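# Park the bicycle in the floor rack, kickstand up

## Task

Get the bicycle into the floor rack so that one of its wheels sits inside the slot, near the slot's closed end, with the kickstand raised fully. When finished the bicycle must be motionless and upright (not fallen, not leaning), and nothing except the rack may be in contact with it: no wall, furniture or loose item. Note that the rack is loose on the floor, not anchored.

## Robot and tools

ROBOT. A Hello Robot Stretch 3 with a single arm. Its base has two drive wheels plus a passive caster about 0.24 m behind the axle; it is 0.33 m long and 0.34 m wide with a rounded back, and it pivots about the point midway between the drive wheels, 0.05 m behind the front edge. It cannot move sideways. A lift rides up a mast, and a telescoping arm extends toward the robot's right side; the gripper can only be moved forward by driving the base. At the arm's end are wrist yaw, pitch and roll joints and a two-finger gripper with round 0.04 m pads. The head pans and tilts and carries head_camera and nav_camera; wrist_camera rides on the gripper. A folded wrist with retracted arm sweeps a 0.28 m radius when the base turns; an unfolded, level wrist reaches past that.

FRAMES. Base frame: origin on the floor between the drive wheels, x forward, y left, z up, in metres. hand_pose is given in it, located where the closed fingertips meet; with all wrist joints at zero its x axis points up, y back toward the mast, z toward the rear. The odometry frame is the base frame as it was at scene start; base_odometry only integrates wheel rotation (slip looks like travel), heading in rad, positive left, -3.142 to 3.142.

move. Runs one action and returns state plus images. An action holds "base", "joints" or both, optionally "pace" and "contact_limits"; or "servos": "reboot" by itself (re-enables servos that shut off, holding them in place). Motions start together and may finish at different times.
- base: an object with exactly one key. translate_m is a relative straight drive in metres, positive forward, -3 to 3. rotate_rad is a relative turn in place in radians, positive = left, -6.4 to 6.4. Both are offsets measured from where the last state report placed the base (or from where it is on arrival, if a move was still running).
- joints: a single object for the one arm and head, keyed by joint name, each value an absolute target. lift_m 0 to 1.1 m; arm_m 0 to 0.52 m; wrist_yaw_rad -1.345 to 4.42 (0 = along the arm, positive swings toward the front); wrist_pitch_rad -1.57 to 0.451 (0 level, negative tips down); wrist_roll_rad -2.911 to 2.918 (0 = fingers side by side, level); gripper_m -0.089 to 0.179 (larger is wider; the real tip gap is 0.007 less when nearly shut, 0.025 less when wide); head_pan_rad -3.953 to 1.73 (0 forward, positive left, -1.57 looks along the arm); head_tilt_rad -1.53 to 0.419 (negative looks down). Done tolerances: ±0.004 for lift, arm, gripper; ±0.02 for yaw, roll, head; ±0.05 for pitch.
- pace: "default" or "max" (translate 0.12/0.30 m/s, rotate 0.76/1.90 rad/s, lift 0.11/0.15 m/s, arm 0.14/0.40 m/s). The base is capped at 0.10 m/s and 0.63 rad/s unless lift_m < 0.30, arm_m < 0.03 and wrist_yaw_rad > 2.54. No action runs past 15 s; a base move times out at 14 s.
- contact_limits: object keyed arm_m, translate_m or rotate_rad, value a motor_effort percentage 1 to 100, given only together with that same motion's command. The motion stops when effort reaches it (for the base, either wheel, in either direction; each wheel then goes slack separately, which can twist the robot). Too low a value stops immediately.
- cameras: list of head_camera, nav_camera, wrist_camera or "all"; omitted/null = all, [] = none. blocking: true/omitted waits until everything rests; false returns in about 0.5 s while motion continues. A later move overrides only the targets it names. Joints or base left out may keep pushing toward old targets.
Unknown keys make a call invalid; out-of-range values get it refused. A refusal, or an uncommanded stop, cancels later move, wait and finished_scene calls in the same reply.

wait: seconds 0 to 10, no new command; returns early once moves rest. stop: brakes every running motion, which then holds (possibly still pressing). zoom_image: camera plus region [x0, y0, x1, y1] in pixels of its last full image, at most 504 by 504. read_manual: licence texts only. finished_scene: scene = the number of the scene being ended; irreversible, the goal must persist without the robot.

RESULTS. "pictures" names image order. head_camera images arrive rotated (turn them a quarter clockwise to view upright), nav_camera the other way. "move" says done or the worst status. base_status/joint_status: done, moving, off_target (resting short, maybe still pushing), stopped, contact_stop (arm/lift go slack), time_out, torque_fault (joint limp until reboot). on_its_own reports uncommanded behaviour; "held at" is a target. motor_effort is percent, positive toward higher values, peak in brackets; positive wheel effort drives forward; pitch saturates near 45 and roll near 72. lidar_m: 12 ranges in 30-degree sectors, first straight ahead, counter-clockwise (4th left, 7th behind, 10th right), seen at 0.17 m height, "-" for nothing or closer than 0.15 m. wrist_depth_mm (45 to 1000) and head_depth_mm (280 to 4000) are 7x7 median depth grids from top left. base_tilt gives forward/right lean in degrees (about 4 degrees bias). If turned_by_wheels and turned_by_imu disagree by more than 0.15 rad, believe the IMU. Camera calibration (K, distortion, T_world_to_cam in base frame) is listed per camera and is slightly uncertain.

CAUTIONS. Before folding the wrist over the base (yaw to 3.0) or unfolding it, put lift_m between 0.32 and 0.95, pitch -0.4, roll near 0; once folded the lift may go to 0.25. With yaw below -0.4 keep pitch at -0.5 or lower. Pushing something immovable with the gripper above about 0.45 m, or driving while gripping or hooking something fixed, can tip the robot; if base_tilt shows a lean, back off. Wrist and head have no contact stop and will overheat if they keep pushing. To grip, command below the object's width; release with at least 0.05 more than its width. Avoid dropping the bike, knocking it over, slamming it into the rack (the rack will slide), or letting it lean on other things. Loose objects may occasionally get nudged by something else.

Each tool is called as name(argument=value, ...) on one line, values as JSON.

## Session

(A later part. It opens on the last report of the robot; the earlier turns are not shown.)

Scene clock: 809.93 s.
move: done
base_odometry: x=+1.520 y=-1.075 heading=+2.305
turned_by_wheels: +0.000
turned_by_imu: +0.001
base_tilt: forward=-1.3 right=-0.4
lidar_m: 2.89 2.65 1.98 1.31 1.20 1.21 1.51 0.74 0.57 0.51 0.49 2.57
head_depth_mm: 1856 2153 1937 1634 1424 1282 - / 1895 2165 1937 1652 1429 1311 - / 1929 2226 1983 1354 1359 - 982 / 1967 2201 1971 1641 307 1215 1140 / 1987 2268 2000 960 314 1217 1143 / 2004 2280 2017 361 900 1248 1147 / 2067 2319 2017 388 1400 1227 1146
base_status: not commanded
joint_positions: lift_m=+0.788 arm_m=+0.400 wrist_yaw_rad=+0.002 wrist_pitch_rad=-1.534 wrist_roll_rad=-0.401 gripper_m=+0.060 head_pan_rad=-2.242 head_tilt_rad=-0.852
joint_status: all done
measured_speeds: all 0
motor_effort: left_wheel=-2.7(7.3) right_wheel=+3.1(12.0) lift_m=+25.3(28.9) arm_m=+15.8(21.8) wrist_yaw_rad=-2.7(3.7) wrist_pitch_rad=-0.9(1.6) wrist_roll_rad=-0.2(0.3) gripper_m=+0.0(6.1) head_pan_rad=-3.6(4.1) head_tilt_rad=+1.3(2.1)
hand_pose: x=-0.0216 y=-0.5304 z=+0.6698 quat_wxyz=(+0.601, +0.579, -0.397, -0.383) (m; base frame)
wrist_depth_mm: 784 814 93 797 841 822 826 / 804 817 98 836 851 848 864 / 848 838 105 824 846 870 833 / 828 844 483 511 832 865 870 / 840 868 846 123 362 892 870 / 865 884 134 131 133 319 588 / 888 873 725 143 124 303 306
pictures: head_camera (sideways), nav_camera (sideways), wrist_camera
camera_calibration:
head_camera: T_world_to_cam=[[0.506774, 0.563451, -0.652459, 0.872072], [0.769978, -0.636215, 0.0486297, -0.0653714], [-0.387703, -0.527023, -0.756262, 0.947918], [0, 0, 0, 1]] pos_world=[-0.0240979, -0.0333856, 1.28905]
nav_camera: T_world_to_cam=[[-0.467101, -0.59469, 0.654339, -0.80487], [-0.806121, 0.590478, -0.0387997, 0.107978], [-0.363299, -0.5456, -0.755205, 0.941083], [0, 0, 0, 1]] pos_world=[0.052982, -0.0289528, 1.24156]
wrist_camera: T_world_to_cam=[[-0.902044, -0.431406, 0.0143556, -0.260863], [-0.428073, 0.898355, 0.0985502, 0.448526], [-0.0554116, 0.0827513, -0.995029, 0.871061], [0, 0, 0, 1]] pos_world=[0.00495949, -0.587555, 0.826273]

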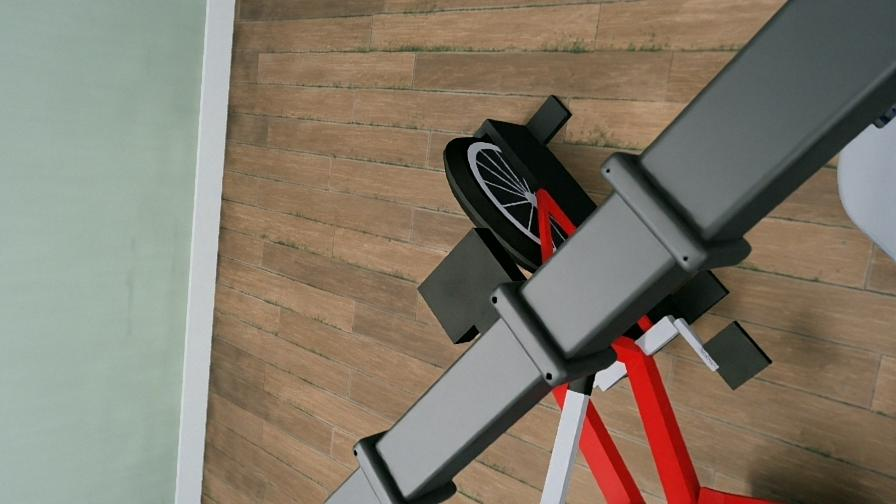

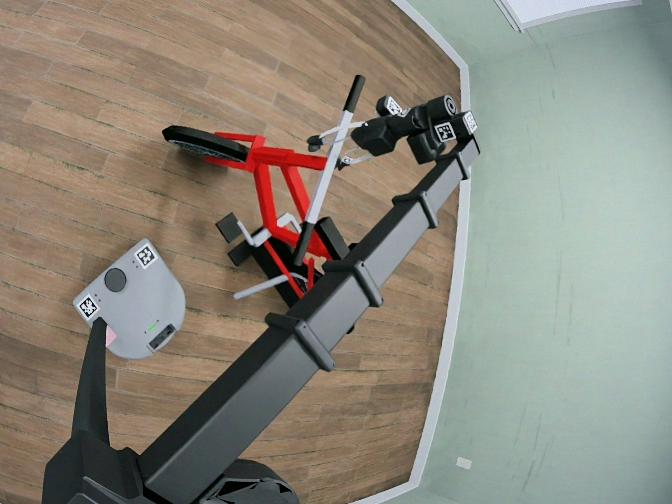

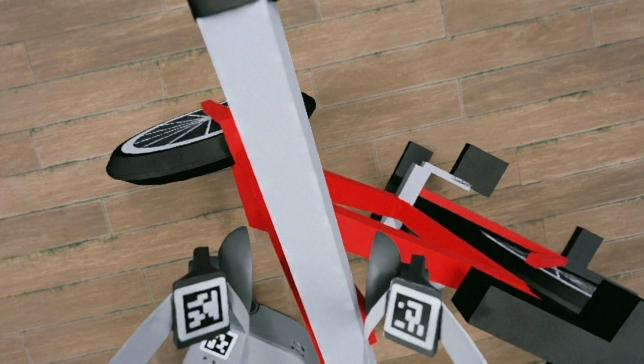

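move(joints={"gripper_m":0.12}, cameras=["wrist_camera"])

move(joints={"lift_m":0.95})

Scene clock: 814.67 s.
move: done
base_odometry: x=+1.520 y=-1.075 heading=+2.305
turned_by_wheels: +0.000
turned_by_imu: +0.000
base_tilt: forward=-1.4 right=-0.5
lidar_m: 2.89 2.65 1.99 1.31 1.20 1.22 1.51 0.74 0.57 0.51 0.49 2.56
head_depth_mm: 1868 2123 1945 1645 1427 1280 - / 1907 2203 1956 1651 1434 1305 - / 1929 2194 1962 1365 1354 - 982 / 1953 2230 1981 1628 307 1214 1140 / 2001 2268 1990 957 314 1213 1141 / 2016 2288 1994 361 897 1249 1142 / 2068 2334 2013 388 1385 1225 1154
base_status: not commanded
joint_positions: lift_m=+0.788 arm_m=+0.400 wrist_yaw_rad=+0.002 wrist_pitch_rad=-1.534 wrist_roll_rad=-0.401 gripper_m=+0.120 head_pan_rad=-2.242 head_tilt_rad=-0.852
joint_status: all done
measured_speeds: all 0
motor_effort: left_wheel=-3.0(3.0) right_wheel=+2.9(3.1) lift_m=+18.4(19.0) arm_m=+16.4(16.4) wrist_yaw_rad=-1.7(3.0) wrist_pitch_rad=-1.1(1.3) wrist_roll_rad=-0.2(0.5) gripper_m=+0.3(80.5) head_pan_rad=-3.2(4.3) head_tilt_rad=+0.8(1.9)
hand_pose: x=-0.0216 y=-0.5304 z=+0.6698 quat_wxyz=(+0.601, +0.579, -0.397, -0.383) (m; base frame)
wrist_depth_mm: 804 815 92 808 817 826 823 / 802 809 98 807 826 804 832 / 805 829 105 839 846 829 855 / 835 832 489 505 817 861 876 / 847 824 894 123 336 852 887 / 881 121 862 133 876 303 592 / 108 123 723 144 907 118 304
pictures: wrist_camera
camera_calibration:
wrist_camera: T_world_to_cam=[[-0.902064, -0.431363, 0.0143555, -0.260839], [-0.42803, 0.898375, 0.0985503, 0.44854], [-0.0554076, 0.0827541, -0.995029, 0.87105], [0, 0, 0, 1]] pos_world=[0.00495745, -0.587556, 0.826261]

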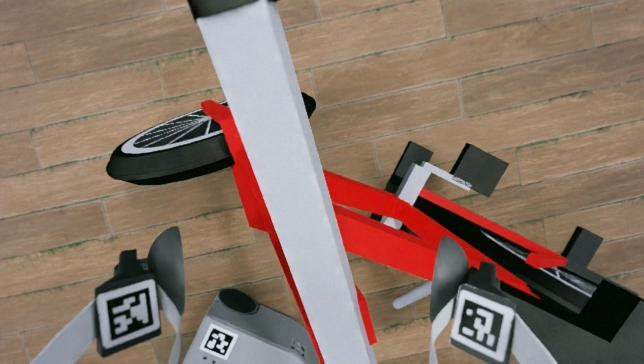

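Scene clock: 816.97 s.
move: done
base_odometry: x=+1.520 y=-1.075 heading=+2.305
turned_by_wheels: +0.000
turned_by_imu: +0.000
base_tilt: forward=-1.3 right=-0.5
lidar_m: 2.89 2.66 1.99 1.31 1.20 1.21 1.51 0.73 0.57 0.51 0.49 2.57
head_depth_mm: 1869 2126 1948 - - - 1130 / 1908 2168 2067 - - 1241 1134 / 1917 2183 2087 - - 1267 1139 / 1957 2233 - - 1233 1262 1137 / 1980 2207 - 922 1011 1212 1141 / 2028 2285 - 1689 1121 1247 1145 / 2078 - 1915 1692 1383 1233 1148
base_status: not commanded
joint_positions: lift_m=+0.950 arm_m=+0.400 wrist_yaw_rad=+0.002 wrist_pitch_rad=-1.534 wrist_roll_rad=-0.401 gripper_m=+0.120 head_pan_rad=-2.242 head_tilt_rad=-0.852
joint_status: all done
measured_speeds: all 0
motor_effort: left_wheel=-1.9(3.1) right_wheel=+2.9(3.2) lift_m=+34.2(38.5) arm_m=+15.2(16.5) wrist_yaw_rad=-3.1(3.4) wrist_pitch_rad=-1.1(1.7) wrist_roll_rad=+0.1(0.4) gripper_m=-0.2(1.3) head_pan_rad=-3.2(3.9) head_tilt_rad=+0.8(1.8)
hand_pose: x=-0.0216 y=-0.5304 z=+0.8318 quat_wxyz=(+0.601, +0.579, -0.397, -0.383) (m; base frame)
wrist_depth_mm: 980 954 941 965 963 957 - / - 986 973 972 - 988 - / - 994 685 - 995 - - / 977 - - 472 828 - - / - - - 487 534 848 - / - 121 - - - 462 - / 108 - 900 905 - 117 -
pictures: head_camera (sideways), nav_camera (sideways), wrist_camera
camera_calibration:
head_camera: T_world_to_cam=[[0.506774, 0.563451, -0.652459, 0.872073], [0.769978, -0.636215, 0.0486297, -0.0653714], [-0.387704, -0.527023, -0.756262, 0.947918], [0, 0, 0, 1]] pos_world=[-0.0240979, -0.0333856, 1.28905]
nav_camera: T_world_to_cam=[[-0.467101, -0.59469, 0.654339, -0.80487], [-0.80612, 0.590478, -0.0387997, 0.107978], [-0.363299, -0.5456, -0.755205, 0.941082], [0, 0, 0, 1]] pos_world=[0.052982, -0.0289528, 1.24156]
wrist_camera: T_world_to_cam=[[-0.902082, -0.431328, 0.0143192, -0.263107], [-0.427994, 0.898384, 0.0986264, 0.432497], [-0.0554045, 0.0828405, -0.995021, 1.03228], [0, 0, 0, 1]] pos_world=[0.00495573, -0.587549, 0.988257]

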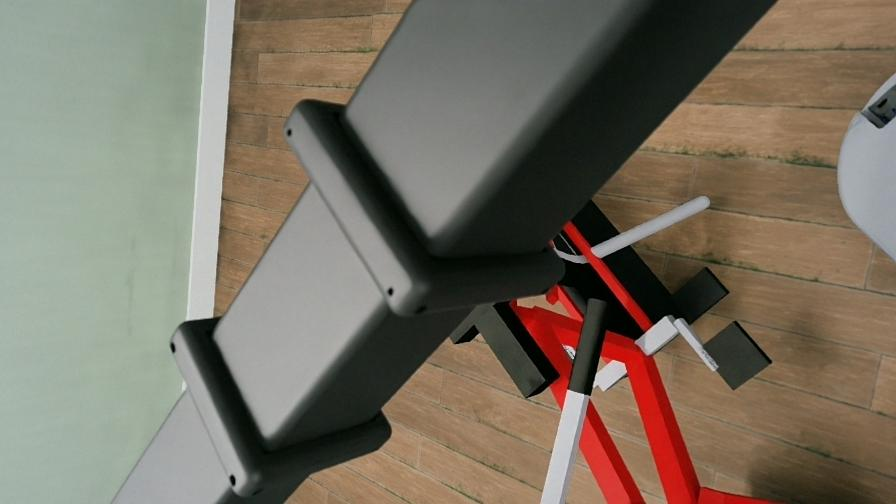

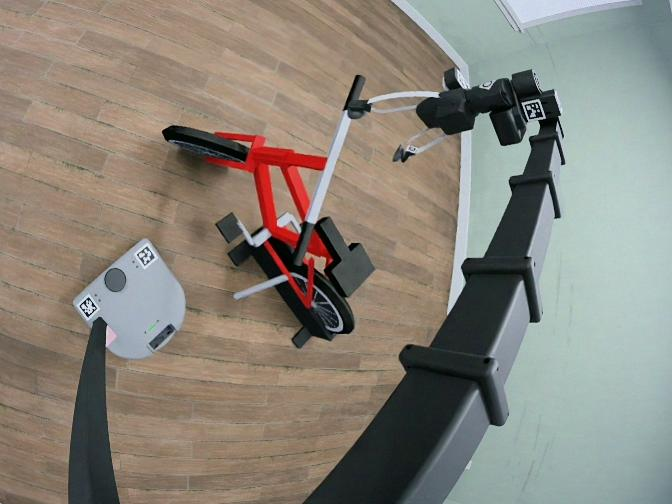

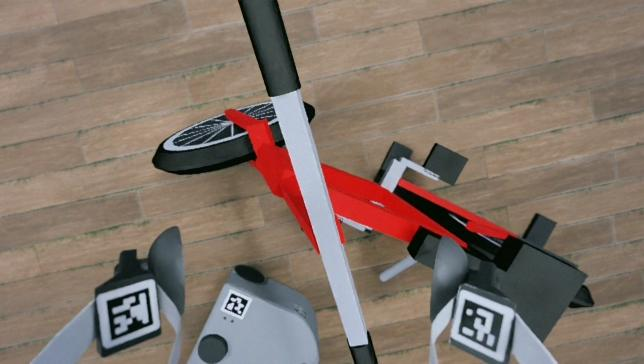

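move(joints={"arm_m":0.0,"gripper_m":-0.03,"wrist_roll_rad":0.0,"wrist_pitch_rad":-0.4,"head_pan_rad":-1.9,"head_tilt_rad":-0.85})

zoom_image(camera="head_camera", region=[400, 0, 896, 400])

Scene clock: 825.73 s.
move: done
base_odometry: x=+1.520 y=-1.075 heading=+2.305
turned_by_wheels: +0.000
turned_by_imu: +0.000
base_tilt: forward=-1.3 right=-0.5
lidar_m: 2.89 2.65 1.99 1.31 1.20 1.21 1.51 0.73 0.57 0.51 0.49 2.56
head_depth_mm: 1894 2183 - - - 1238 1133 / 2006 2247 - - - 1229 1128 / 2101 2335 - - - 1234 1143 / 2206 2384 - - - 1236 1136 / 2367 2452 2043 - - - 1146 / 2526 2460 2114 - - 1223 1149 / 2668 2490 2071 1629 1476 1004 1133
base_status: not commanded
joint_positions: lift_m=+0.950 arm_m=+0.000 wrist_yaw_rad=+0.001 wrist_pitch_rad=-0.421 wrist_roll_rad=-0.004 gripper_m=-0.030 head_pan_rad=-1.908 head_tilt_rad=-0.852
joint_status: all done
measured_speeds: all 0
motor_effort: left_wheel=-1.8(2.7) right_wheel=+2.2(3.0) lift_m=+31.3(34.1) arm_m=-14.7(22.6) wrist_yaw_rad=-0.3(2.6) wrist_pitch_rad=+3.6(5.3) wrist_roll_rad=+1.2(2.3) gripper_m=-9.4(81.7) head_pan_rad=+3.4(6.4) head_tilt_rad=+1.6(2.7)
hand_pose: x=-0.0213 y=-0.3690 z=+0.9621 quat_wxyz=(+0.693, +0.148, -0.690, -0.147) (m; base frame)
wrist_depth_mm: - - - - - - - / - - - - - - - / - - - - - - - / - - - - - - - / - - - - - - - / - - 127 130 - - - / - - 123 128 - - -
pictures: head_camera (sideways), nav_camera (sideways), wrist_camera
camera_calibration:
head_camera: T_world_to_cam=[[0.293993, 0.698463, -0.652471, 0.873386], [0.936025, -0.348558, 0.04863, -0.0663847], [-0.193458, -0.625026, -0.756252, 0.94672], [0, 0, 0, 1]] pos_world=[-0.011481, -0.041442, 1.28905]
nav_camera: T_world_to_cam=[[-0.24627, -0.714966, 0.654351, -0.806233], [-0.955172, 0.293499, -0.0387991, 0.108886], [-0.164311, -0.634573, -0.755195, 0.939856], [0, 0, 0, 1]] pos_world=[0.0598834, -0.01198, 1.24156]
wrist_camera: T_world_to_cam=[[-0.998821, -0.02199, 0.0432811, -0.0739962], [-0.0483816, 0.524426, -0.85008, 1.05761], [-0.00400448, -0.851172, -0.524872, 0.352707], [0, 0, 0, 1]] pos_world=[-0.0213275, -0.256054, 1.08738]

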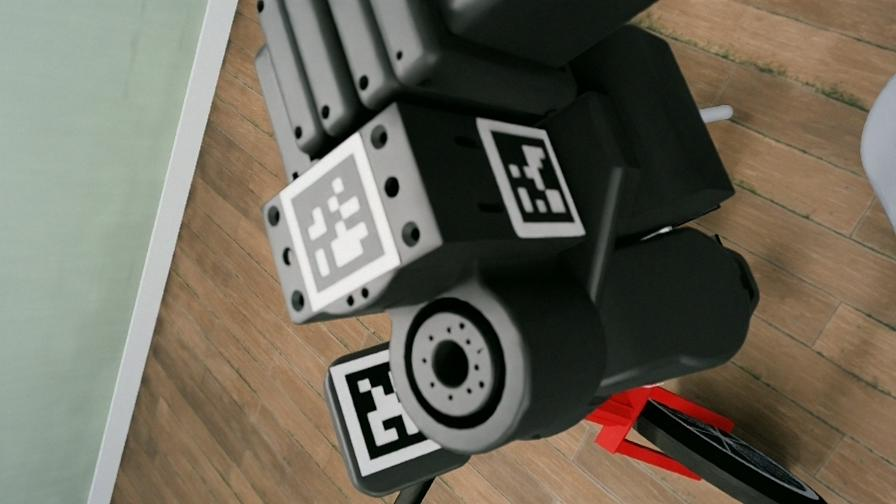

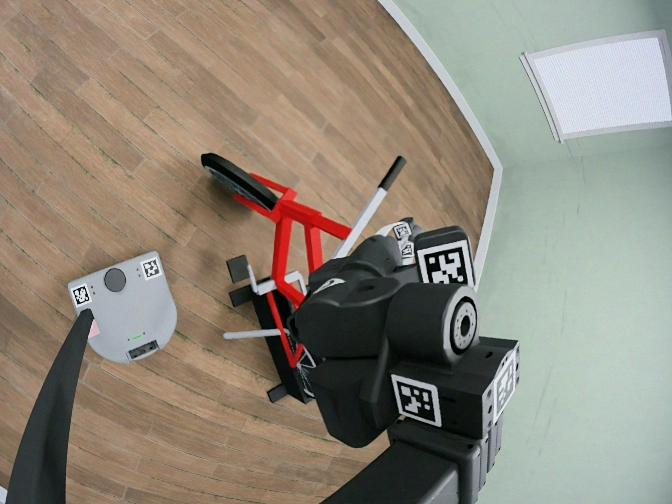

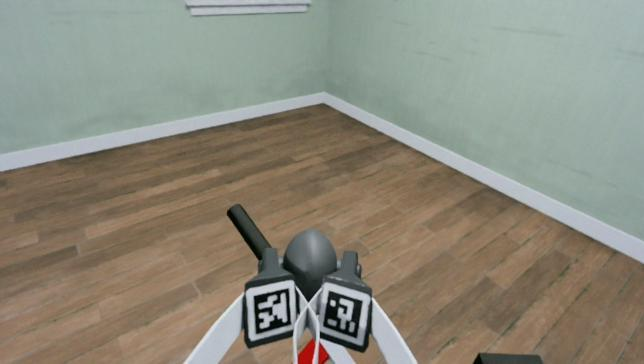

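Scaled by 1.016 from the camera's 896x504 image, which has a finer 1280x720 frame.

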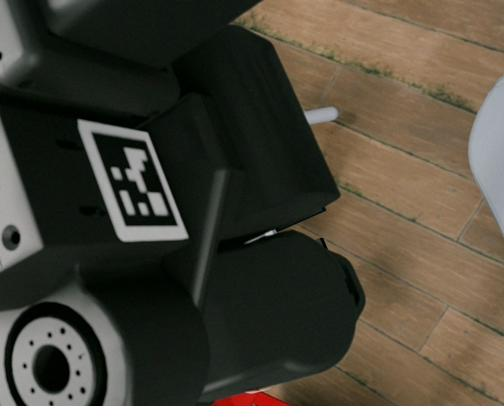

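move(base={"translate_m":0.11}, joints={"head_pan_rad":-2.1,"head_tilt_rad":-0.85}, cameras=["head_camera"])

move(joints={"lift_m":0.5})

Scene clock: 843.40 s.
move: done
base_odometry: x=+1.447 y=-0.994 heading=+2.305
turned_by_wheels: +0.000
turned_by_imu: +0.001
base_tilt: forward=-1.3 right=-0.5
lidar_m: 2.80 2.56 2.10 1.38 1.27 1.28 1.59 0.65 0.67 0.46 0.43 2.50
head_depth_mm: 1936 2167 - - - 1236 1127 / 1992 2232 - - - 1266 1133 / 2047 2272 - - - 1250 1140 / 2133 2348 - - - 1222 1142 / 2220 2402 - - - - 1147 / 2272 2435 - - - - 1147 / 2364 2479 2064 - - 1269 1101
base_status: done
joint_positions: lift_m=+0.950 arm_m=+0.000 wrist_yaw_rad=+0.001 wrist_pitch_rad=-0.421 wrist_roll_rad=-0.004 gripper_m=-0.030 head_pan_rad=-2.092 head_tilt_rad=-0.852
joint_status: all done
measured_speeds: all 0
motor_effort: left_wheel=+1.5(7.3) right_wheel=+1.2(5.0) lift_m=+27.3(29.5) arm_m=-12.1(14.2) wrist_yaw_rad=-1.7(2.1) wrist_pitch_rad=+3.9(4.1) wrist_roll_rad=+1.3(1.7) gripper_m=-9.9(11.0) head_pan_rad=-3.7(6.2) head_tilt_rad=+1.2(3.6)
hand_pose: x=-0.0213 y=-0.3690 z=+0.9621 quat_wxyz=(+0.693, +0.148, -0.690, -0.147) (m; base frame)
wrist_depth_mm: - - - - - - - / - - - - - - - / - - - - - - - / - - - - - - - / - - - - - - - / - - 126 130 - - - / - - 123 126 455 - -
pictures: head_camera (sideways)
camera_calibration:
head_camera: T_world_to_cam=[[0.416697, 0.632965, -0.652471, 0.872637], [0.856553, -0.513762, 0.04863, -0.0658999], [-0.304434, -0.57914, -0.756252, 0.947397], [0, 0, 0, 1]] pos_world=[-0.0187591, -0.0375307, 1.28905]

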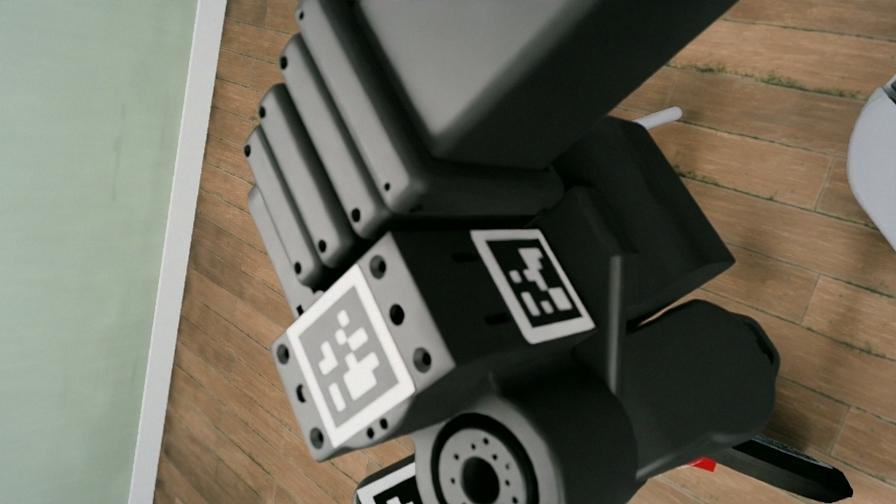

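Scene clock: 848.33 s.
move: done
base_odometry: x=+1.447 y=-0.994 heading=+2.305
turned_by_wheels: +0.000
turned_by_imu: +0.000
base_tilt: forward=-1.3 right=-0.5
lidar_m: 2.79 2.57 2.10 1.39 1.27 1.28 1.59 0.65 0.66 0.46 0.43 2.50
head_depth_mm: 1923 2194 1960 1567 1433 1265 1129 / 2004 2230 1952 1176 1358 1269 1131 / 2044 2263 1951 989 1279 1266 496 / 2141 2328 1989 1676 1203 1228 508 / 2207 2384 1986 1681 1091 1275 599 / 2306 2466 2004 1659 945 993 1128 / 2383 2466 2031 1645 1475 1220 1106
base_status: not commanded
joint_positions: lift_m=+0.500 arm_m=+0.000 wrist_yaw_rad=+0.001 wrist_pitch_rad=-0.420 wrist_roll_rad=-0.004 gripper_m=-0.030 head_pan_rad=-2.092 head_tilt_rad=-0.852
joint_status: all done
measured_speeds: all 0
motor_effort: left_wheel=+1.3(2.4) right_wheel=+1.0(1.4) lift_m=+18.8(24.9) arm_m=-10.7(13.2) wrist_yaw_rad=-0.9(2.3) wrist_pitch_rad=+3.7(4.0) wrist_roll_rad=+1.1(1.6) gripper_m=-9.4(10.5) head_pan_rad=-2.8(4.5) head_tilt_rad=+0.7(2.1)
hand_pose: x=-0.0213 y=-0.3691 z=+0.5122 quat_wxyz=(+0.693, +0.148, -0.690, -0.147) (m; base frame)
wrist_depth_mm: - - - - - 238 - / - - - - 256 - - / - - - - 274 293 - / - - - 377 - - 304 / 907 959 957 340 955 972 - / 771 791 126 130 401 602 585 / 677 700 122 126 695 461 512
pictures: head_camera (sideways), nav_camera (sideways), wrist_camera
camera_calibration:
head_camera: T_world_to_cam=[[0.4167, 0.632964, -0.652471, 0.872637], [0.856551, -0.513766, 0.04863, -0.0658999], [-0.304436, -0.579138, -0.756252, 0.947397], [0, 0, 0, 1]] pos_world=[-0.0187593, -0.0375306, 1.28905]
nav_camera: T_world_to_cam=[[-0.372797, -0.657911, 0.654351, -0.805461], [-0.885439, 0.463134, -0.0387991, 0.108461], [-0.277526, -0.593852, -0.755195, 0.940546], [0, 0, 0, 1]] pos_world=[0.0567878, -0.0216083, 1.24156]
wrist_camera: T_world_to_cam=[[-0.998821, -0.0219626, 0.0432948, -0.0545244], [-0.0483815, 0.523881, -0.850417, 0.675212], [-0.00400393, -0.851509, -0.524325, 0.116116], [0, 0, 0, 1]] pos_world=[-0.0213275, -0.256054, 0.637455]

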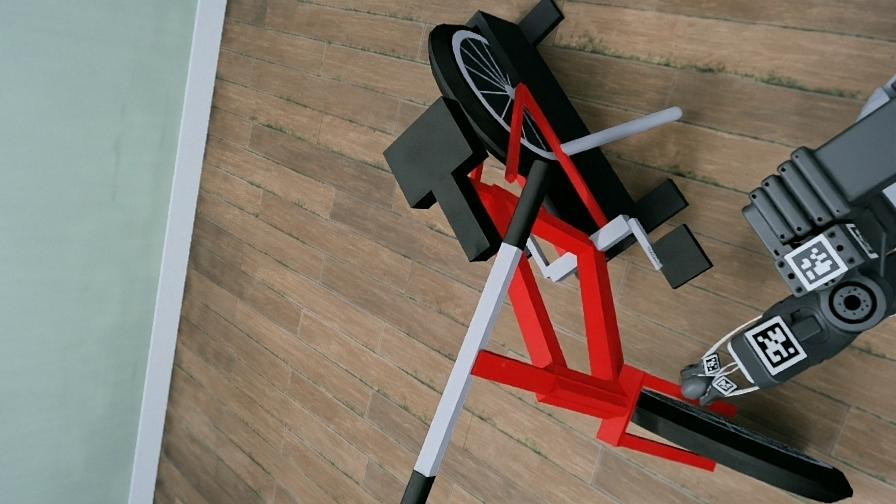

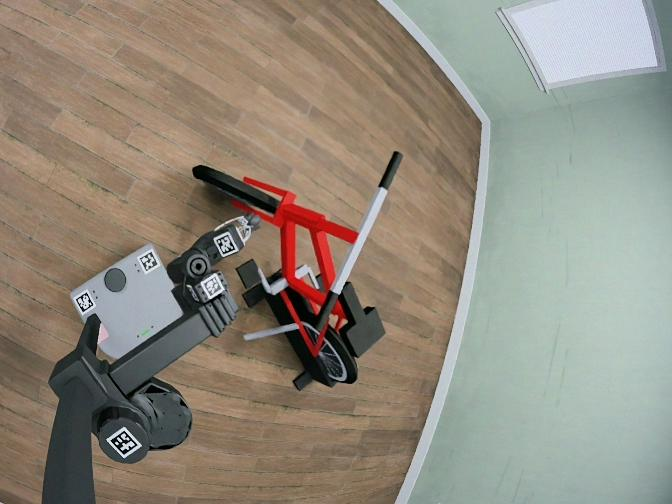

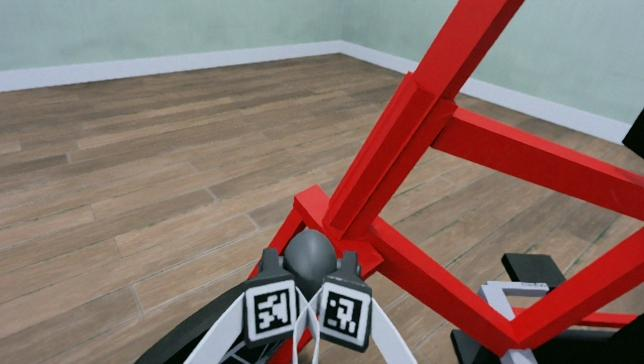

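move(joints={"lift_m":0.3}, cameras=[])

move(base={"translate_m":-0.2})

Scene clock: 862.83 s.
move: done
base_odometry: x=+1.447 y=-0.994 heading=+2.305
turned_by_wheels: +0.000
turned_by_imu: +0.000
base_tilt: forward=-1.3 right=-0.5
lidar_m: 2.81 2.57 2.09 1.39 1.27 1.28 1.59 0.65 0.66 0.46 0.43 2.50
head_depth_mm: 1952 2161 1957 1572 1428 1258 1131 / 1998 2243 1959 1178 1362 1265 1131 / 2052 2273 1961 988 1269 1270 977 / 2119 2358 1960 1674 1208 1224 719 / 2198 2410 1994 1683 1087 1279 786 / 2286 2472 2003 1656 949 1214 1150 / 2363 2479 2020 1662 1467 1226 1096
base_status: not commanded
joint_positions: lift_m=+0.300 arm_m=+0.000 wrist_yaw_rad=+0.001 wrist_pitch_rad=-0.420 wrist_roll_rad=-0.004 gripper_m=-0.030 head_pan_rad=-2.092 head_tilt_rad=-0.852
joint_status: all done
measured_speeds: all 0
motor_effort: left_wheel=+1.5(2.3) right_wheel=+1.1(1.4) lift_m=+18.6(24.4) arm_m=-7.9(9.5) wrist_yaw_rad=-0.7(2.1) wrist_pitch_rad=+3.8(4.0) wrist_roll_rad=+1.3(1.6) gripper_m=-9.6(10.4) head_pan_rad=-3.2(4.3) head_tilt_rad=+1.3(2.0)
hand_pose: x=-0.0213 y=-0.3691 z=+0.3123 quat_wxyz=(+0.693, +0.148, -0.690, -0.147) (m; base frame)
wrist_depth_mm: - - - 255 232 - - / - - - 288 254 - - / 969 200 218 262 - 295 - / 192 201 247 295 871 325 354 / 196 225 291 425 688 687 347 / 214 264 305 129 566 533 304 / 252 308 123 128 468 276 285
pictures: none
No camera images: "cameras" was empty.

Scene clock: 865.97 s.
move: done
base_odometry: x=+1.581 y=-1.142 heading=+2.305
turned_by_wheels: +0.000
turned_by_imu: -0.001
base_tilt: forward=-1.4 right=-0.4
lidar_m: 2.97 2.73 1.89 1.25 1.15 1.15 1.44 0.74 0.52 0.61 0.53 0.56
head_depth_mm: 1787 2054 1950 1653 1419 1263 1127 / 1821 2115 1950 1661 1376 1267 1131 / 1907 2205 1973 1672 1251 1278 974 / 1981 2231 1979 1663 1107 1254 721 / 2055 2284 1981 1685 949 1219 788 / 2114 2356 2014 1680 913 1223 1148 / 2217 2400 2035 1695 1436 1241 1154
base_status: done
joint_positions: lift_m=+0.300 arm_m=+0.000 wrist_yaw_rad=+0.001 wrist_pitch_rad=-0.420 wrist_roll_rad=-0.004 gripper_m=-0.030 head_pan_rad=-2.092 head_tilt_rad=-0.852
joint_status: not commanded
measured_speeds: all 0
motor_effort: left_wheel=-0.5(6.1) right_wheel=-2.7(6.9) lift_m=+18.9(19.8) arm_m=-5.9(8.0) wrist_yaw_rad=-0.4(2.7) wrist_pitch_rad=+3.6(4.0) wrist_roll_rad=+1.4(1.6) gripper_m=-8.7(10.2) head_pan_rad=-3.8(4.3) head_tilt_rad=+1.2(2.1)
hand_pose: x=-0.0213 y=-0.3691 z=+0.3123 quat_wxyz=(+0.693, +0.148, -0.690, -0.147) (m; base frame)
wrist_depth_mm: 275 238 - - - - 240 / 261 258 273 - - 267 - / 266 329 289 - - - - / 288 361 773 323 333 840 320 / 316 422 649 636 343 376 350 / 392 504 526 130 310 372 339 / 438 464 122 126 406 410 392
pictures: head_camera (sideways), nav_camera (sideways), wrist_camera
camera_calibration:
head_camera: T_world_to_cam=[[0.416744, 0.632935, -0.652471, 0.872637], [0.856515, -0.513825, 0.04863, -0.0658997], [-0.304476, -0.579117, -0.756252, 0.947398], [0, 0, 0, 1]] pos_world=[-0.0187619, -0.0375289, 1.28905]
nav_camera: T_world_to_cam=[[-0.372843, -0.657885, 0.654351, -0.80546], [-0.885407, 0.463195, -0.0387991, 0.108461], [-0.277567, -0.593833, -0.755195, 0.940546], [0, 0, 0, 1]] pos_world=[0.0567863, -0.0216118, 1.24156]
wrist_camera: T_world_to_cam=[[-0.998821, -0.0219536, 0.0432993, -0.0458659], [-0.0483814, 0.523697, -0.85053, 0.505148], [-0.00400353, -0.851622, -0.524142, 0.0111514], [0, 0, 0, 1]] pos_world=[-0.0213274, -0.256055, 0.437474]

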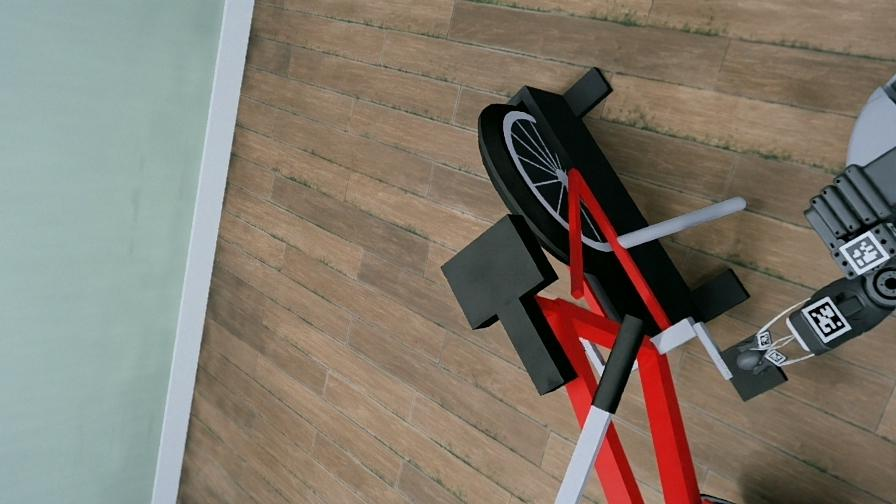

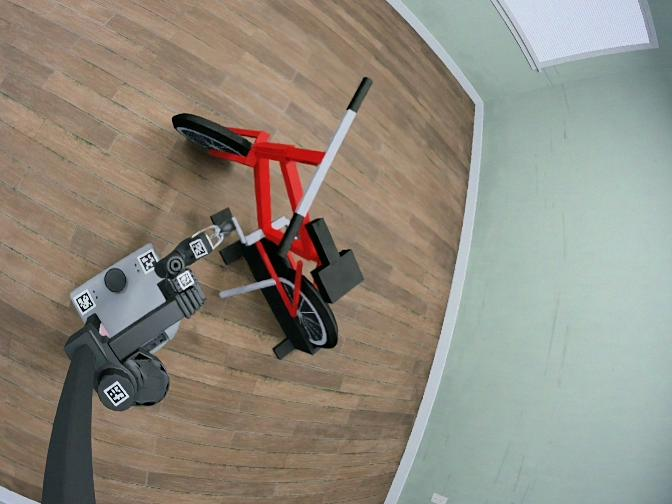

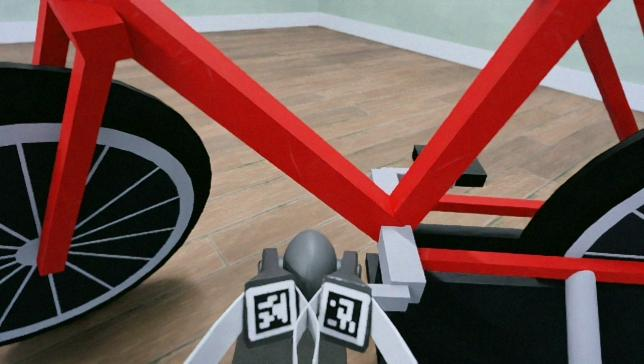

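move(joints={"lift_m":0.33,"wrist_pitch_rad":-0.7}, cameras=[])

move(base={"translate_m":-0.125})

Scene clock: 869.70 s.
move: done
base_odometry: x=+1.581 y=-1.142 heading=+2.305
turned_by_wheels: +0.000
turned_by_imu: +0.000
base_tilt: forward=-1.3 right=-0.5
lidar_m: 2.98 2.73 1.89 1.25 1.15 1.16 1.44 0.73 0.52 0.61 0.53 0.57
head_depth_mm: 1791 2039 1959 1648 1429 1260 1130 / 1851 2092 1959 1655 1380 1266 1131 / 1910 2194 1962 1654 1243 1270 657 / 1974 2238 1989 1677 1110 1252 665 / 2049 2313 1996 1678 945 1214 790 / 2122 2356 2000 1695 911 1232 1142 / 2171 2418 2028 1712 1439 1242 1148
base_status: not commanded
joint_positions: lift_m=+0.330 arm_m=+0.000 wrist_yaw_rad=+0.001 wrist_pitch_rad=-0.709 wrist_roll_rad=-0.004 gripper_m=-0.030 head_pan_rad=-2.092 head_tilt_rad=-0.852
joint_status: all done
measured_speeds: all 0
motor_effort: left_wheel=-0.4(0.7) right_wheel=-3.1(3.1) lift_m=+34.1(37.7) arm_m=-5.2(5.5) wrist_yaw_rad=-0.9(2.5) wrist_pitch_rad=+1.6(3.6) wrist_roll_rad=+1.3(1.5) gripper_m=-9.3(10.1) head_pan_rad=-3.6(4.1) head_tilt_rad=+1.2(1.9)
hand_pose: x=-0.0214 y=-0.3238 z=+0.2836 quat_wxyz=(+0.665, +0.246, -0.661, -0.245) (m; base frame)
wrist_depth_mm: 252 318 366 309 980 281 - / 286 359 754 321 330 779 318 / 328 428 645 666 346 384 347 / 408 522 574 316 384 384 352 / 478 501 497 283 468 465 438 / 445 443 452 130 471 476 475 / 398 411 123 127 413 422 432
pictures: none
No camera images: "cameras" was empty.

Scene clock: 872.07 s.
move: done
base_odometry: x=+1.664 y=-1.235 heading=+2.305
turned_by_wheels: +0.000
turned_by_imu: +0.000
base_tilt: forward=-1.3 right=-0.5
lidar_m: 3.06 2.82 1.79 1.17 1.07 1.08 1.34 1.92 0.47 0.55 0.60 0.63
head_depth_mm: 1713 1943 1945 1652 1424 1260 1132 / 1751 2013 1970 1650 1433 1264 1130 / 1803 2095 1973 1673 1264 1266 658 / 1877 2174 1979 1678 1122 1258 666 / 1944 2250 1987 1677 1020 1218 790 / 2017 2300 1999 1686 881 1172 1136 / 2077 2349 2005 1689 1456 1234 1116
base_status: done
joint_positions: lift_m=+0.330 arm_m=+0.000 wrist_yaw_rad=+0.001 wrist_pitch_rad=-0.709 wrist_roll_rad=-0.004 gripper_m=-0.030 head_pan_rad=-2.092 head_tilt_rad=-0.852
joint_status: not commanded
measured_speeds: all 0
motor_effort: left_wheel=-1.1(6.6) right_wheel=-3.7(6.9) lift_m=+32.2(34.5) arm_m=-3.6(5.2) wrist_yaw_rad=-0.4(2.5) wrist_pitch_rad=+1.8(1.9) wrist_roll_rad=+1.3(1.7) gripper_m=-9.7(10.1) head_pan_rad=-3.5(4.1) head_tilt_rad=+0.9(2.0)
hand_pose: x=-0.0214 y=-0.3237 z=+0.2836 quat_wxyz=(+0.665, +0.246, -0.661, -0.245) (m; base frame)
wrist_depth_mm: 341 282 933 287 - 286 253 / 394 694 326 392 425 304 287 / 448 622 644 342 354 347 330 / 533 300 313 388 378 382 387 / 488 275 504 450 456 458 452 / 440 444 438 130 456 474 468 / 405 405 123 128 341 428 431
pictures: head_camera (sideways), nav_camera (sideways), wrist_camera
camera_calibration:
head_camera: T_world_to_cam=[[0.416752, 0.63293, -0.652471, 0.872637], [0.856509, -0.513836, 0.04863, -0.0658997], [-0.304484, -0.579113, -0.756252, 0.947398], [0, 0, 0, 1]] pos_world=[-0.0187624, -0.0375286, 1.28905]
nav_camera: T_world_to_cam=[[-0.372851, -0.65788, 0.654351, -0.80546], [-0.885401, 0.463207, -0.0387991, 0.108461], [-0.277575, -0.593829, -0.755195, 0.940546], [0, 0, 0, 1]] pos_world=[0.0567861, -0.0216125, 1.24156]
wrist_camera: T_world_to_cam=[[-0.998818, -0.0331956, 0.0355049, -0.0451411], [-0.0484126, 0.744538, -0.665822, 0.476099], [-0.00433236, -0.666754, -0.745265, 0.157316], [0, 0, 0, 1]] pos_world=[-0.021357, -0.251081, 0.435843]

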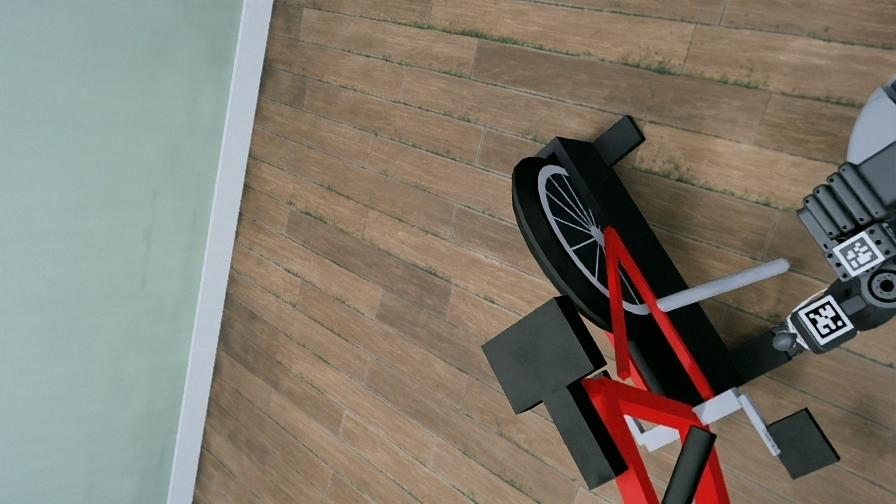

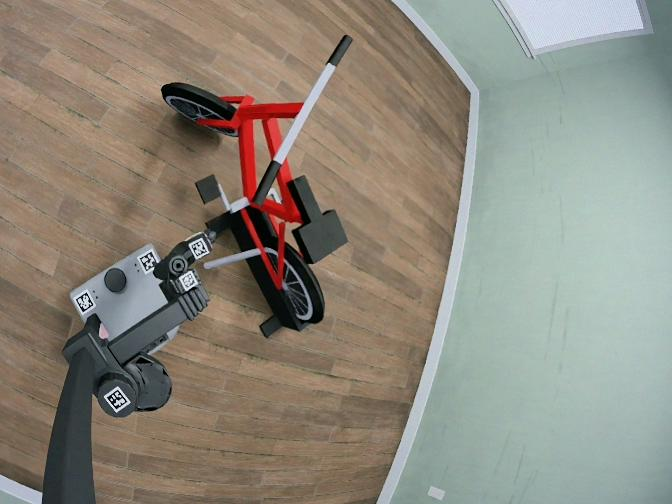

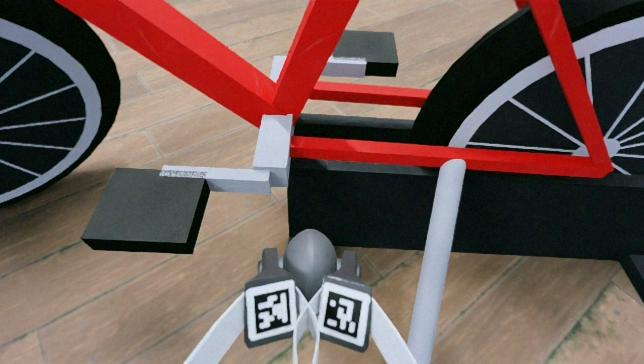

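move(base={"translate_m":-0.02}, joints={"arm_m":0.1,"wrist_pitch_rad":-0.85,"lift_m":0.25}, cameras=["wrist_camera"])

move(joints={"lift_m":0.17})

Scene clock: 878.57 s.
move: done
base_odometry: x=+1.678 y=-1.250 heading=+2.305
turned_by_wheels: +0.000
turned_by_imu: +0.000
base_tilt: forward=-1.3 right=-0.5
lidar_m: 3.08 2.84 1.78 1.15 1.06 1.06 1.32 1.90 0.46 0.48 0.61 0.64
head_depth_mm: 1684 1925 1937 1645 1431 1262 1125 / 1740 2004 1949 1647 1441 1266 1134 / 1791 2062 1973 1664 1277 1269 1135 / 1864 2152 1982 1679 1129 1253 768 / 1932 2203 1975 1683 1052 1190 790 / 1981 2277 1993 1678 865 1159 1145 / 2075 2358 2014 1704 1465 1226 1116
base_status: done
joint_positions: lift_m=+0.250 arm_m=+0.100 wrist_yaw_rad=+0.001 wrist_pitch_rad=-0.857 wrist_roll_rad=-0.004 gripper_m=-0.030 head_pan_rad=-2.092 head_tilt_rad=-0.852
joint_status: all done
measured_speeds: all 0
motor_effort: left_wheel=-0.4(5.6) right_wheel=-3.5(6.8) lift_m=+19.4(26.2) arm_m=+16.1(22.4) wrist_yaw_rad=-1.3(2.3) wrist_pitch_rad=+1.4(2.8) wrist_roll_rad=+1.3(1.6) gripper_m=-9.1(10.4) head_pan_rad=-3.6(3.9) head_tilt_rad=+1.7(1.7)
hand_pose: x=-0.0215 y=-0.3945 z=+0.1792 quat_wxyz=(+0.645, +0.295, -0.641, -0.293) (m; base frame)
wrist_depth_mm: 541 514 198 553 287 200 190 / 475 482 190 202 204 207 210 / 172 175 188 245 246 207 241 / 165 383 393 303 299 265 288 / 166 359 362 353 364 340 371 / 320 329 326 130 342 337 349 / 304 310 122 126 221 318 327
pictures: wrist_camera
camera_calibration:
wrist_camera: T_world_to_cam=[[-0.998842, -0.0375927, 0.0300277, -0.0445802], [-0.0479077, 0.834704, -0.548611, 0.47382], [-0.00444046, -0.549414, -0.835538, 0.0948489], [0, 0, 0, 1]] pos_world=[-0.0214078, -0.345064, 0.340532]

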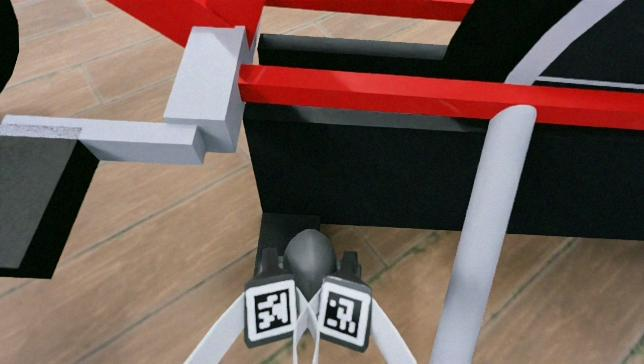

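Scene clock: 880.13 s.
move: done
base_odometry: x=+1.678 y=-1.250 heading=+2.305
turned_by_wheels: +0.000
turned_by_imu: +0.000
base_tilt: forward=-1.3 right=-0.4
lidar_m: 3.06 2.84 1.78 1.15 1.06 1.07 1.32 1.90 0.46 0.48 0.61 0.64
head_depth_mm: 1688 1935 1958 1649 1426 1273 1132 / 1736 1993 1942 1664 1440 1264 1133 / 1803 2077 1976 1672 1276 1268 1128 / 1864 2137 1976 1676 1136 1254 832 / 1931 2224 1995 1676 1052 1210 918 / 1989 2283 2007 1693 864 1170 1141 / 2061 2338 2008 1714 1462 1224 1111
base_status: not commanded
joint_positions: lift_m=+0.170 arm_m=+0.100 wrist_yaw_rad=+0.001 wrist_pitch_rad=-0.858 wrist_roll_rad=-0.004 gripper_m=-0.030 head_pan_rad=-2.092 head_tilt_rad=-0.852
joint_status: all done
measured_speeds: all 0
motor_effort: left_wheel=-1.0(1.4) right_wheel=-3.2(3.7) lift_m=+18.3(23.1) arm_m=+15.1(16.7) wrist_yaw_rad=-0.7(1.8) wrist_pitch_rad=+1.5(1.7) wrist_roll_rad=+1.3(1.4) gripper_m=-9.2(10.1) head_pan_rad=-3.7(4.0) head_tilt_rad=+0.8(1.8)
hand_pose: x=-0.0215 y=-0.3944 z=+0.0991 quat_wxyz=(+0.645, +0.295, -0.641, -0.294) (m; base frame)
wrist_depth_mm: 389 401 181 176 175 176 136 / 358 372 221 202 202 199 137 / 327 331 326 243 240 228 143 / 295 300 295 281 298 281 275 / 271 276 272 268 285 159 289 / 248 253 249 130 262 148 268 / 232 235 123 126 239 148 247
pictures: head_camera (sideways), nav_camera (sideways), wrist_camera
camera_calibration:
head_camera: T_world_to_cam=[[0.416779, 0.632912, -0.652471, 0.872637], [0.856487, -0.513873, 0.04863, -0.0658995], [-0.304509, -0.5791, -0.756252, 0.947398], [0, 0, 0, 1]] pos_world=[-0.018764, -0.0375275, 1.28905]
nav_camera: T_world_to_cam=[[-0.37288, -0.657864, 0.654351, -0.80546], [-0.885381, 0.463245, -0.0387991, 0.108461], [-0.2776, -0.593817, -0.755195, 0.940547], [0, 0, 0, 1]] pos_world=[0.0567851, -0.0216147, 1.24156]
wrist_camera: T_world_to_cam=[[-0.998842, -0.0376065, 0.03001, -0.0421761], [-0.0479075, 0.834964, -0.548215, 0.429875], [-0.00444087, -0.549017, -0.835799, 0.0281865], [0, 0, 0, 1]] pos_world=[-0.0214078, -0.345041, 0.260487]

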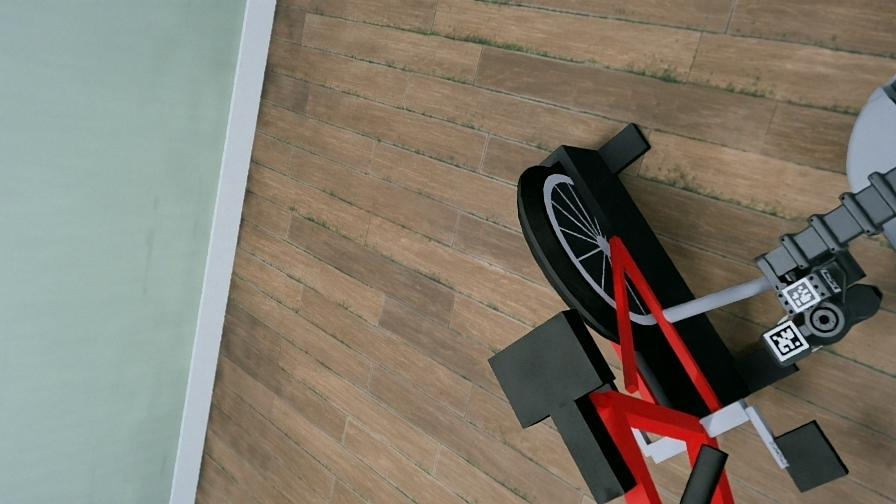

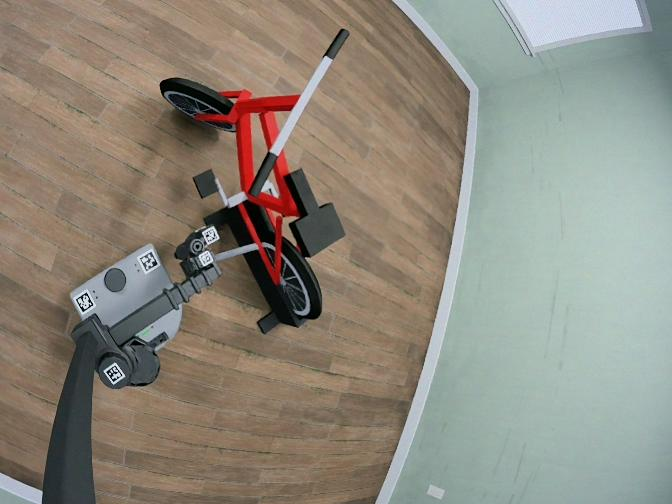

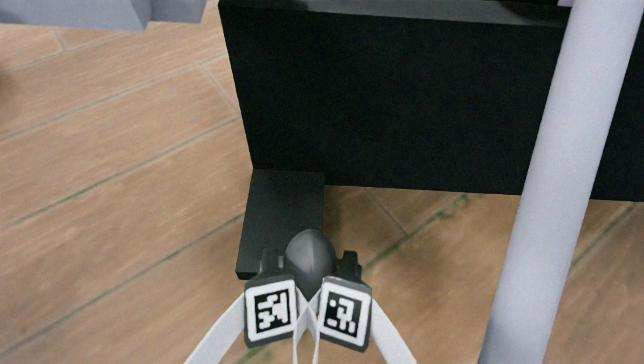

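move(base={"translate_m":-0.07}, joints={"arm_m":0.095}, cameras=["wrist_camera"])

move(base={"translate_m":-0.04})

Scene clock: 888.10 s.
move: done
base_odometry: x=+1.725 y=-1.302 heading=+2.305
turned_by_wheels: +0.000
turned_by_imu: +0.001
base_tilt: forward=-1.3 right=-0.5
lidar_m: 3.15 2.89 1.71 1.10 1.01 1.02 1.27 1.85 0.54 0.45 0.66 0.69
head_depth_mm: 1638 1870 1944 1643 1438 1263 1129 / 1687 1930 1953 1659 1432 1272 1132 / 1745 2004 1963 1661 1383 1268 1142 / 1800 2093 1968 1657 1170 1255 835 / 1863 2192 1987 1673 1119 1206 927 / 1933 2257 1994 1698 852 1157 1148 / 1997 2291 2024 1699 851 1046 1115
base_status: done
joint_positions: lift_m=+0.170 arm_m=+0.095 wrist_yaw_rad=+0.016 wrist_pitch_rad=-0.858 wrist_roll_rad=-0.004 gripper_m=-0.030 head_pan_rad=-2.092 head_tilt_rad=-0.852
joint_status: all done
measured_speeds: all 0
on_its_own: wrist_yaw_rad is at rest, and its effort (-13.2) is outside its rest range (-9 to +9)
motor_effort: left_wheel=+3.7(6.2) right_wheel=-12.5(12.5) lift_m=+19.3(19.7) arm_m=-14.4(17.4) wrist_yaw_rad=-13.2(14.6) wrist_pitch_rad=+1.6(1.7) wrist_roll_rad=+1.1(1.4) gripper_m=-9.4(10.4) head_pan_rad=-3.4(4.0) head_tilt_rad=+1.2(1.8)
hand_pose: x=-0.0193 y=-0.3892 z=+0.0990 quat_wxyz=(+0.647, +0.300, -0.639, -0.289) (m; base frame)
wrist_depth_mm: 412 187 184 181 141 176 179 / 361 232 215 211 140 204 199 / 326 318 257 252 141 241 235 / 297 297 283 299 145 295 287 / 270 271 259 285 278 286 293 / 248 253 246 130 257 263 267 / 232 233 122 127 240 244 244
pictures: wrist_camera
camera_calibration:
wrist_camera: T_world_to_cam=[[-0.99819, -0.0522391, 0.0297888, -0.0454237], [-0.060019, 0.834592, -0.547589, 0.425153], [0.00374407, -0.548386, -0.836217, 0.0313852], [0, 0, 0, 1]] pos_world=[-0.0199418, -0.339991, 0.260407]

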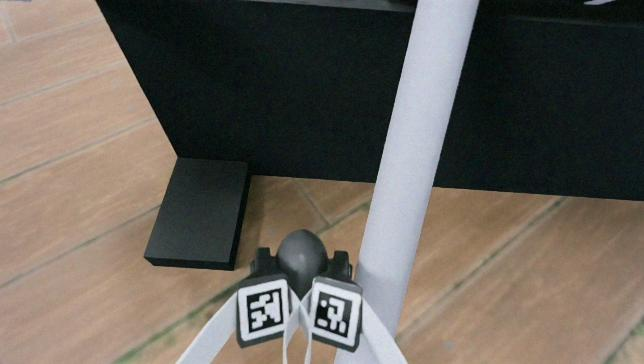

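Scene clock: 889.80 s.
move: done
base_odometry: x=+1.751 y=-1.331 heading=+2.306
turned_by_wheels: +0.001
turned_by_imu: +0.001
base_tilt: forward=-1.3 right=-0.5
lidar_m: 3.16 2.92 1.66 1.08 0.99 0.99 1.24 1.81 0.54 0.45 0.67 0.69
head_depth_mm: 1607 1838 1948 1644 1438 1261 1130 / 1659 1899 1964 1648 1433 1265 1128 / 1716 1972 1940 1677 1434 1268 1138 / 1779 2046 1976 1682 1198 1258 832 / 1832 2130 1984 1670 1119 1206 924 / 1908 2231 1992 1691 1437 1114 1141 / 1958 2259 2005 1686 837 1031 1136
base_status: done
joint_positions: lift_m=+0.170 arm_m=+0.095 wrist_yaw_rad=+0.093 wrist_pitch_rad=-0.864 wrist_roll_rad=+0.000 gripper_m=-0.030 head_pan_rad=-2.092 head_tilt_rad=-0.852
joint_status: not commanded
measured_speeds: all 0
on_its_own: wrist_yaw_rad is held at +0.058, not at your +0.000, by its stall guard, which is still easing; right_wheel is at rest, and its effort (-22.9) is outside its rest range (-21 to +21)
motor_effort: left_wheel=+7.6(9.6) right_wheel=-22.9(27.4) lift_m=+34.0(35.0) arm_m=-8.8(14.8) wrist_yaw_rad=-30.2(36.5) wrist_pitch_rad=+2.8(3.2) wrist_roll_rad=+0.0(0.9) gripper_m=-9.5(10.3) head_pan_rad=-3.2(4.0) head_tilt_rad=+1.3(1.7)
hand_pose: x=-0.0078 y=-0.3874 z=+0.0982 quat_wxyz=(+0.656, +0.326, -0.627, -0.266) (m; base frame)
wrist_depth_mm: 405 199 194 185 136 174 172 / 361 242 226 215 139 196 191 / 328 323 268 254 142 233 220 / 294 286 290 299 143 281 267 / 269 262 272 154 279 285 292 / 247 250 136 129 257 259 265 / 232 235 121 122 239 241 244
pictures: head_camera (sideways), nav_camera (sideways), wrist_camera
camera_calibration:
head_camera: T_world_to_cam=[[0.416782, 0.63291, -0.652471, 0.872637], [0.856484, -0.513877, 0.04863, -0.0658995], [-0.304512, -0.579099, -0.756252, 0.947398], [0, 0, 0, 1]] pos_world=[-0.0187642, -0.0375274, 1.28905]
nav_camera: T_world_to_cam=[[-0.372883, -0.657863, 0.654351, -0.80546], [-0.885378, 0.463249, -0.0387991, 0.108461], [-0.277603, -0.593816, -0.755195, 0.940547], [0, 0, 0, 1]] pos_world=[0.056785, -0.0216149, 1.24156]
wrist_camera: T_world_to_cam=[[-0.991502, -0.127131, 0.0275838, -0.0626412], [-0.121634, 0.830788, -0.543136, 0.42152], [0.0461329, -0.541876, -0.839192, 0.0347745], [0, 0, 0, 1]] pos_world=[-0.012442, -0.339314, 0.259853]

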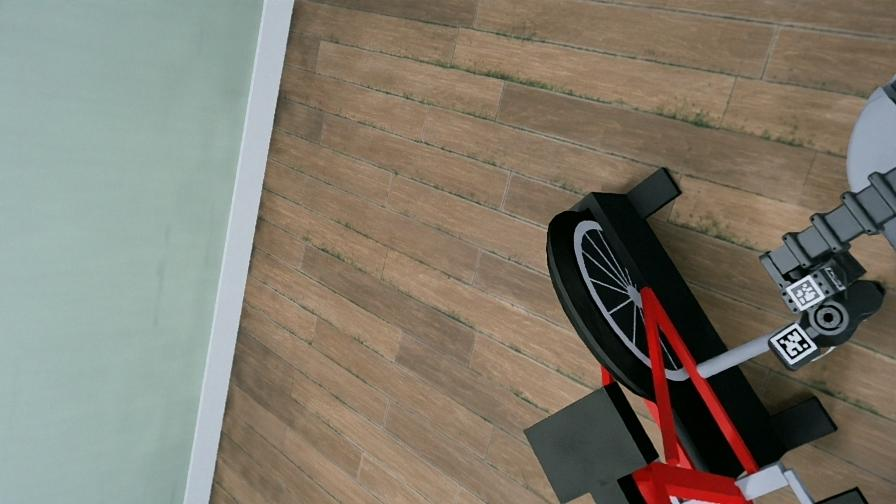

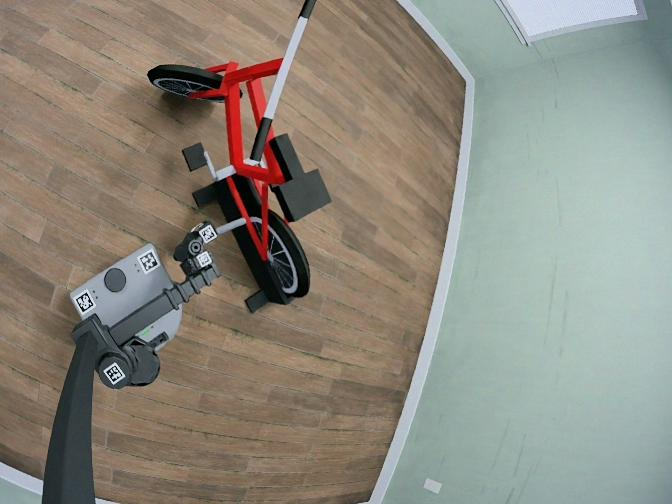

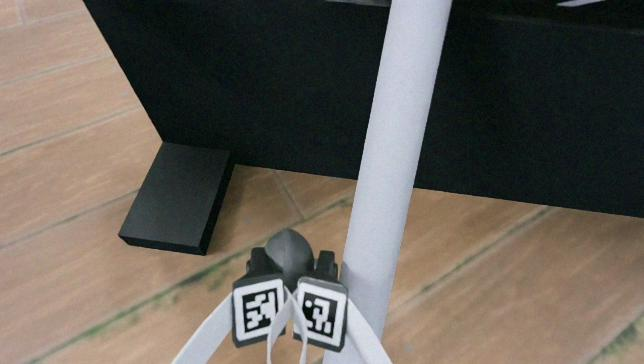

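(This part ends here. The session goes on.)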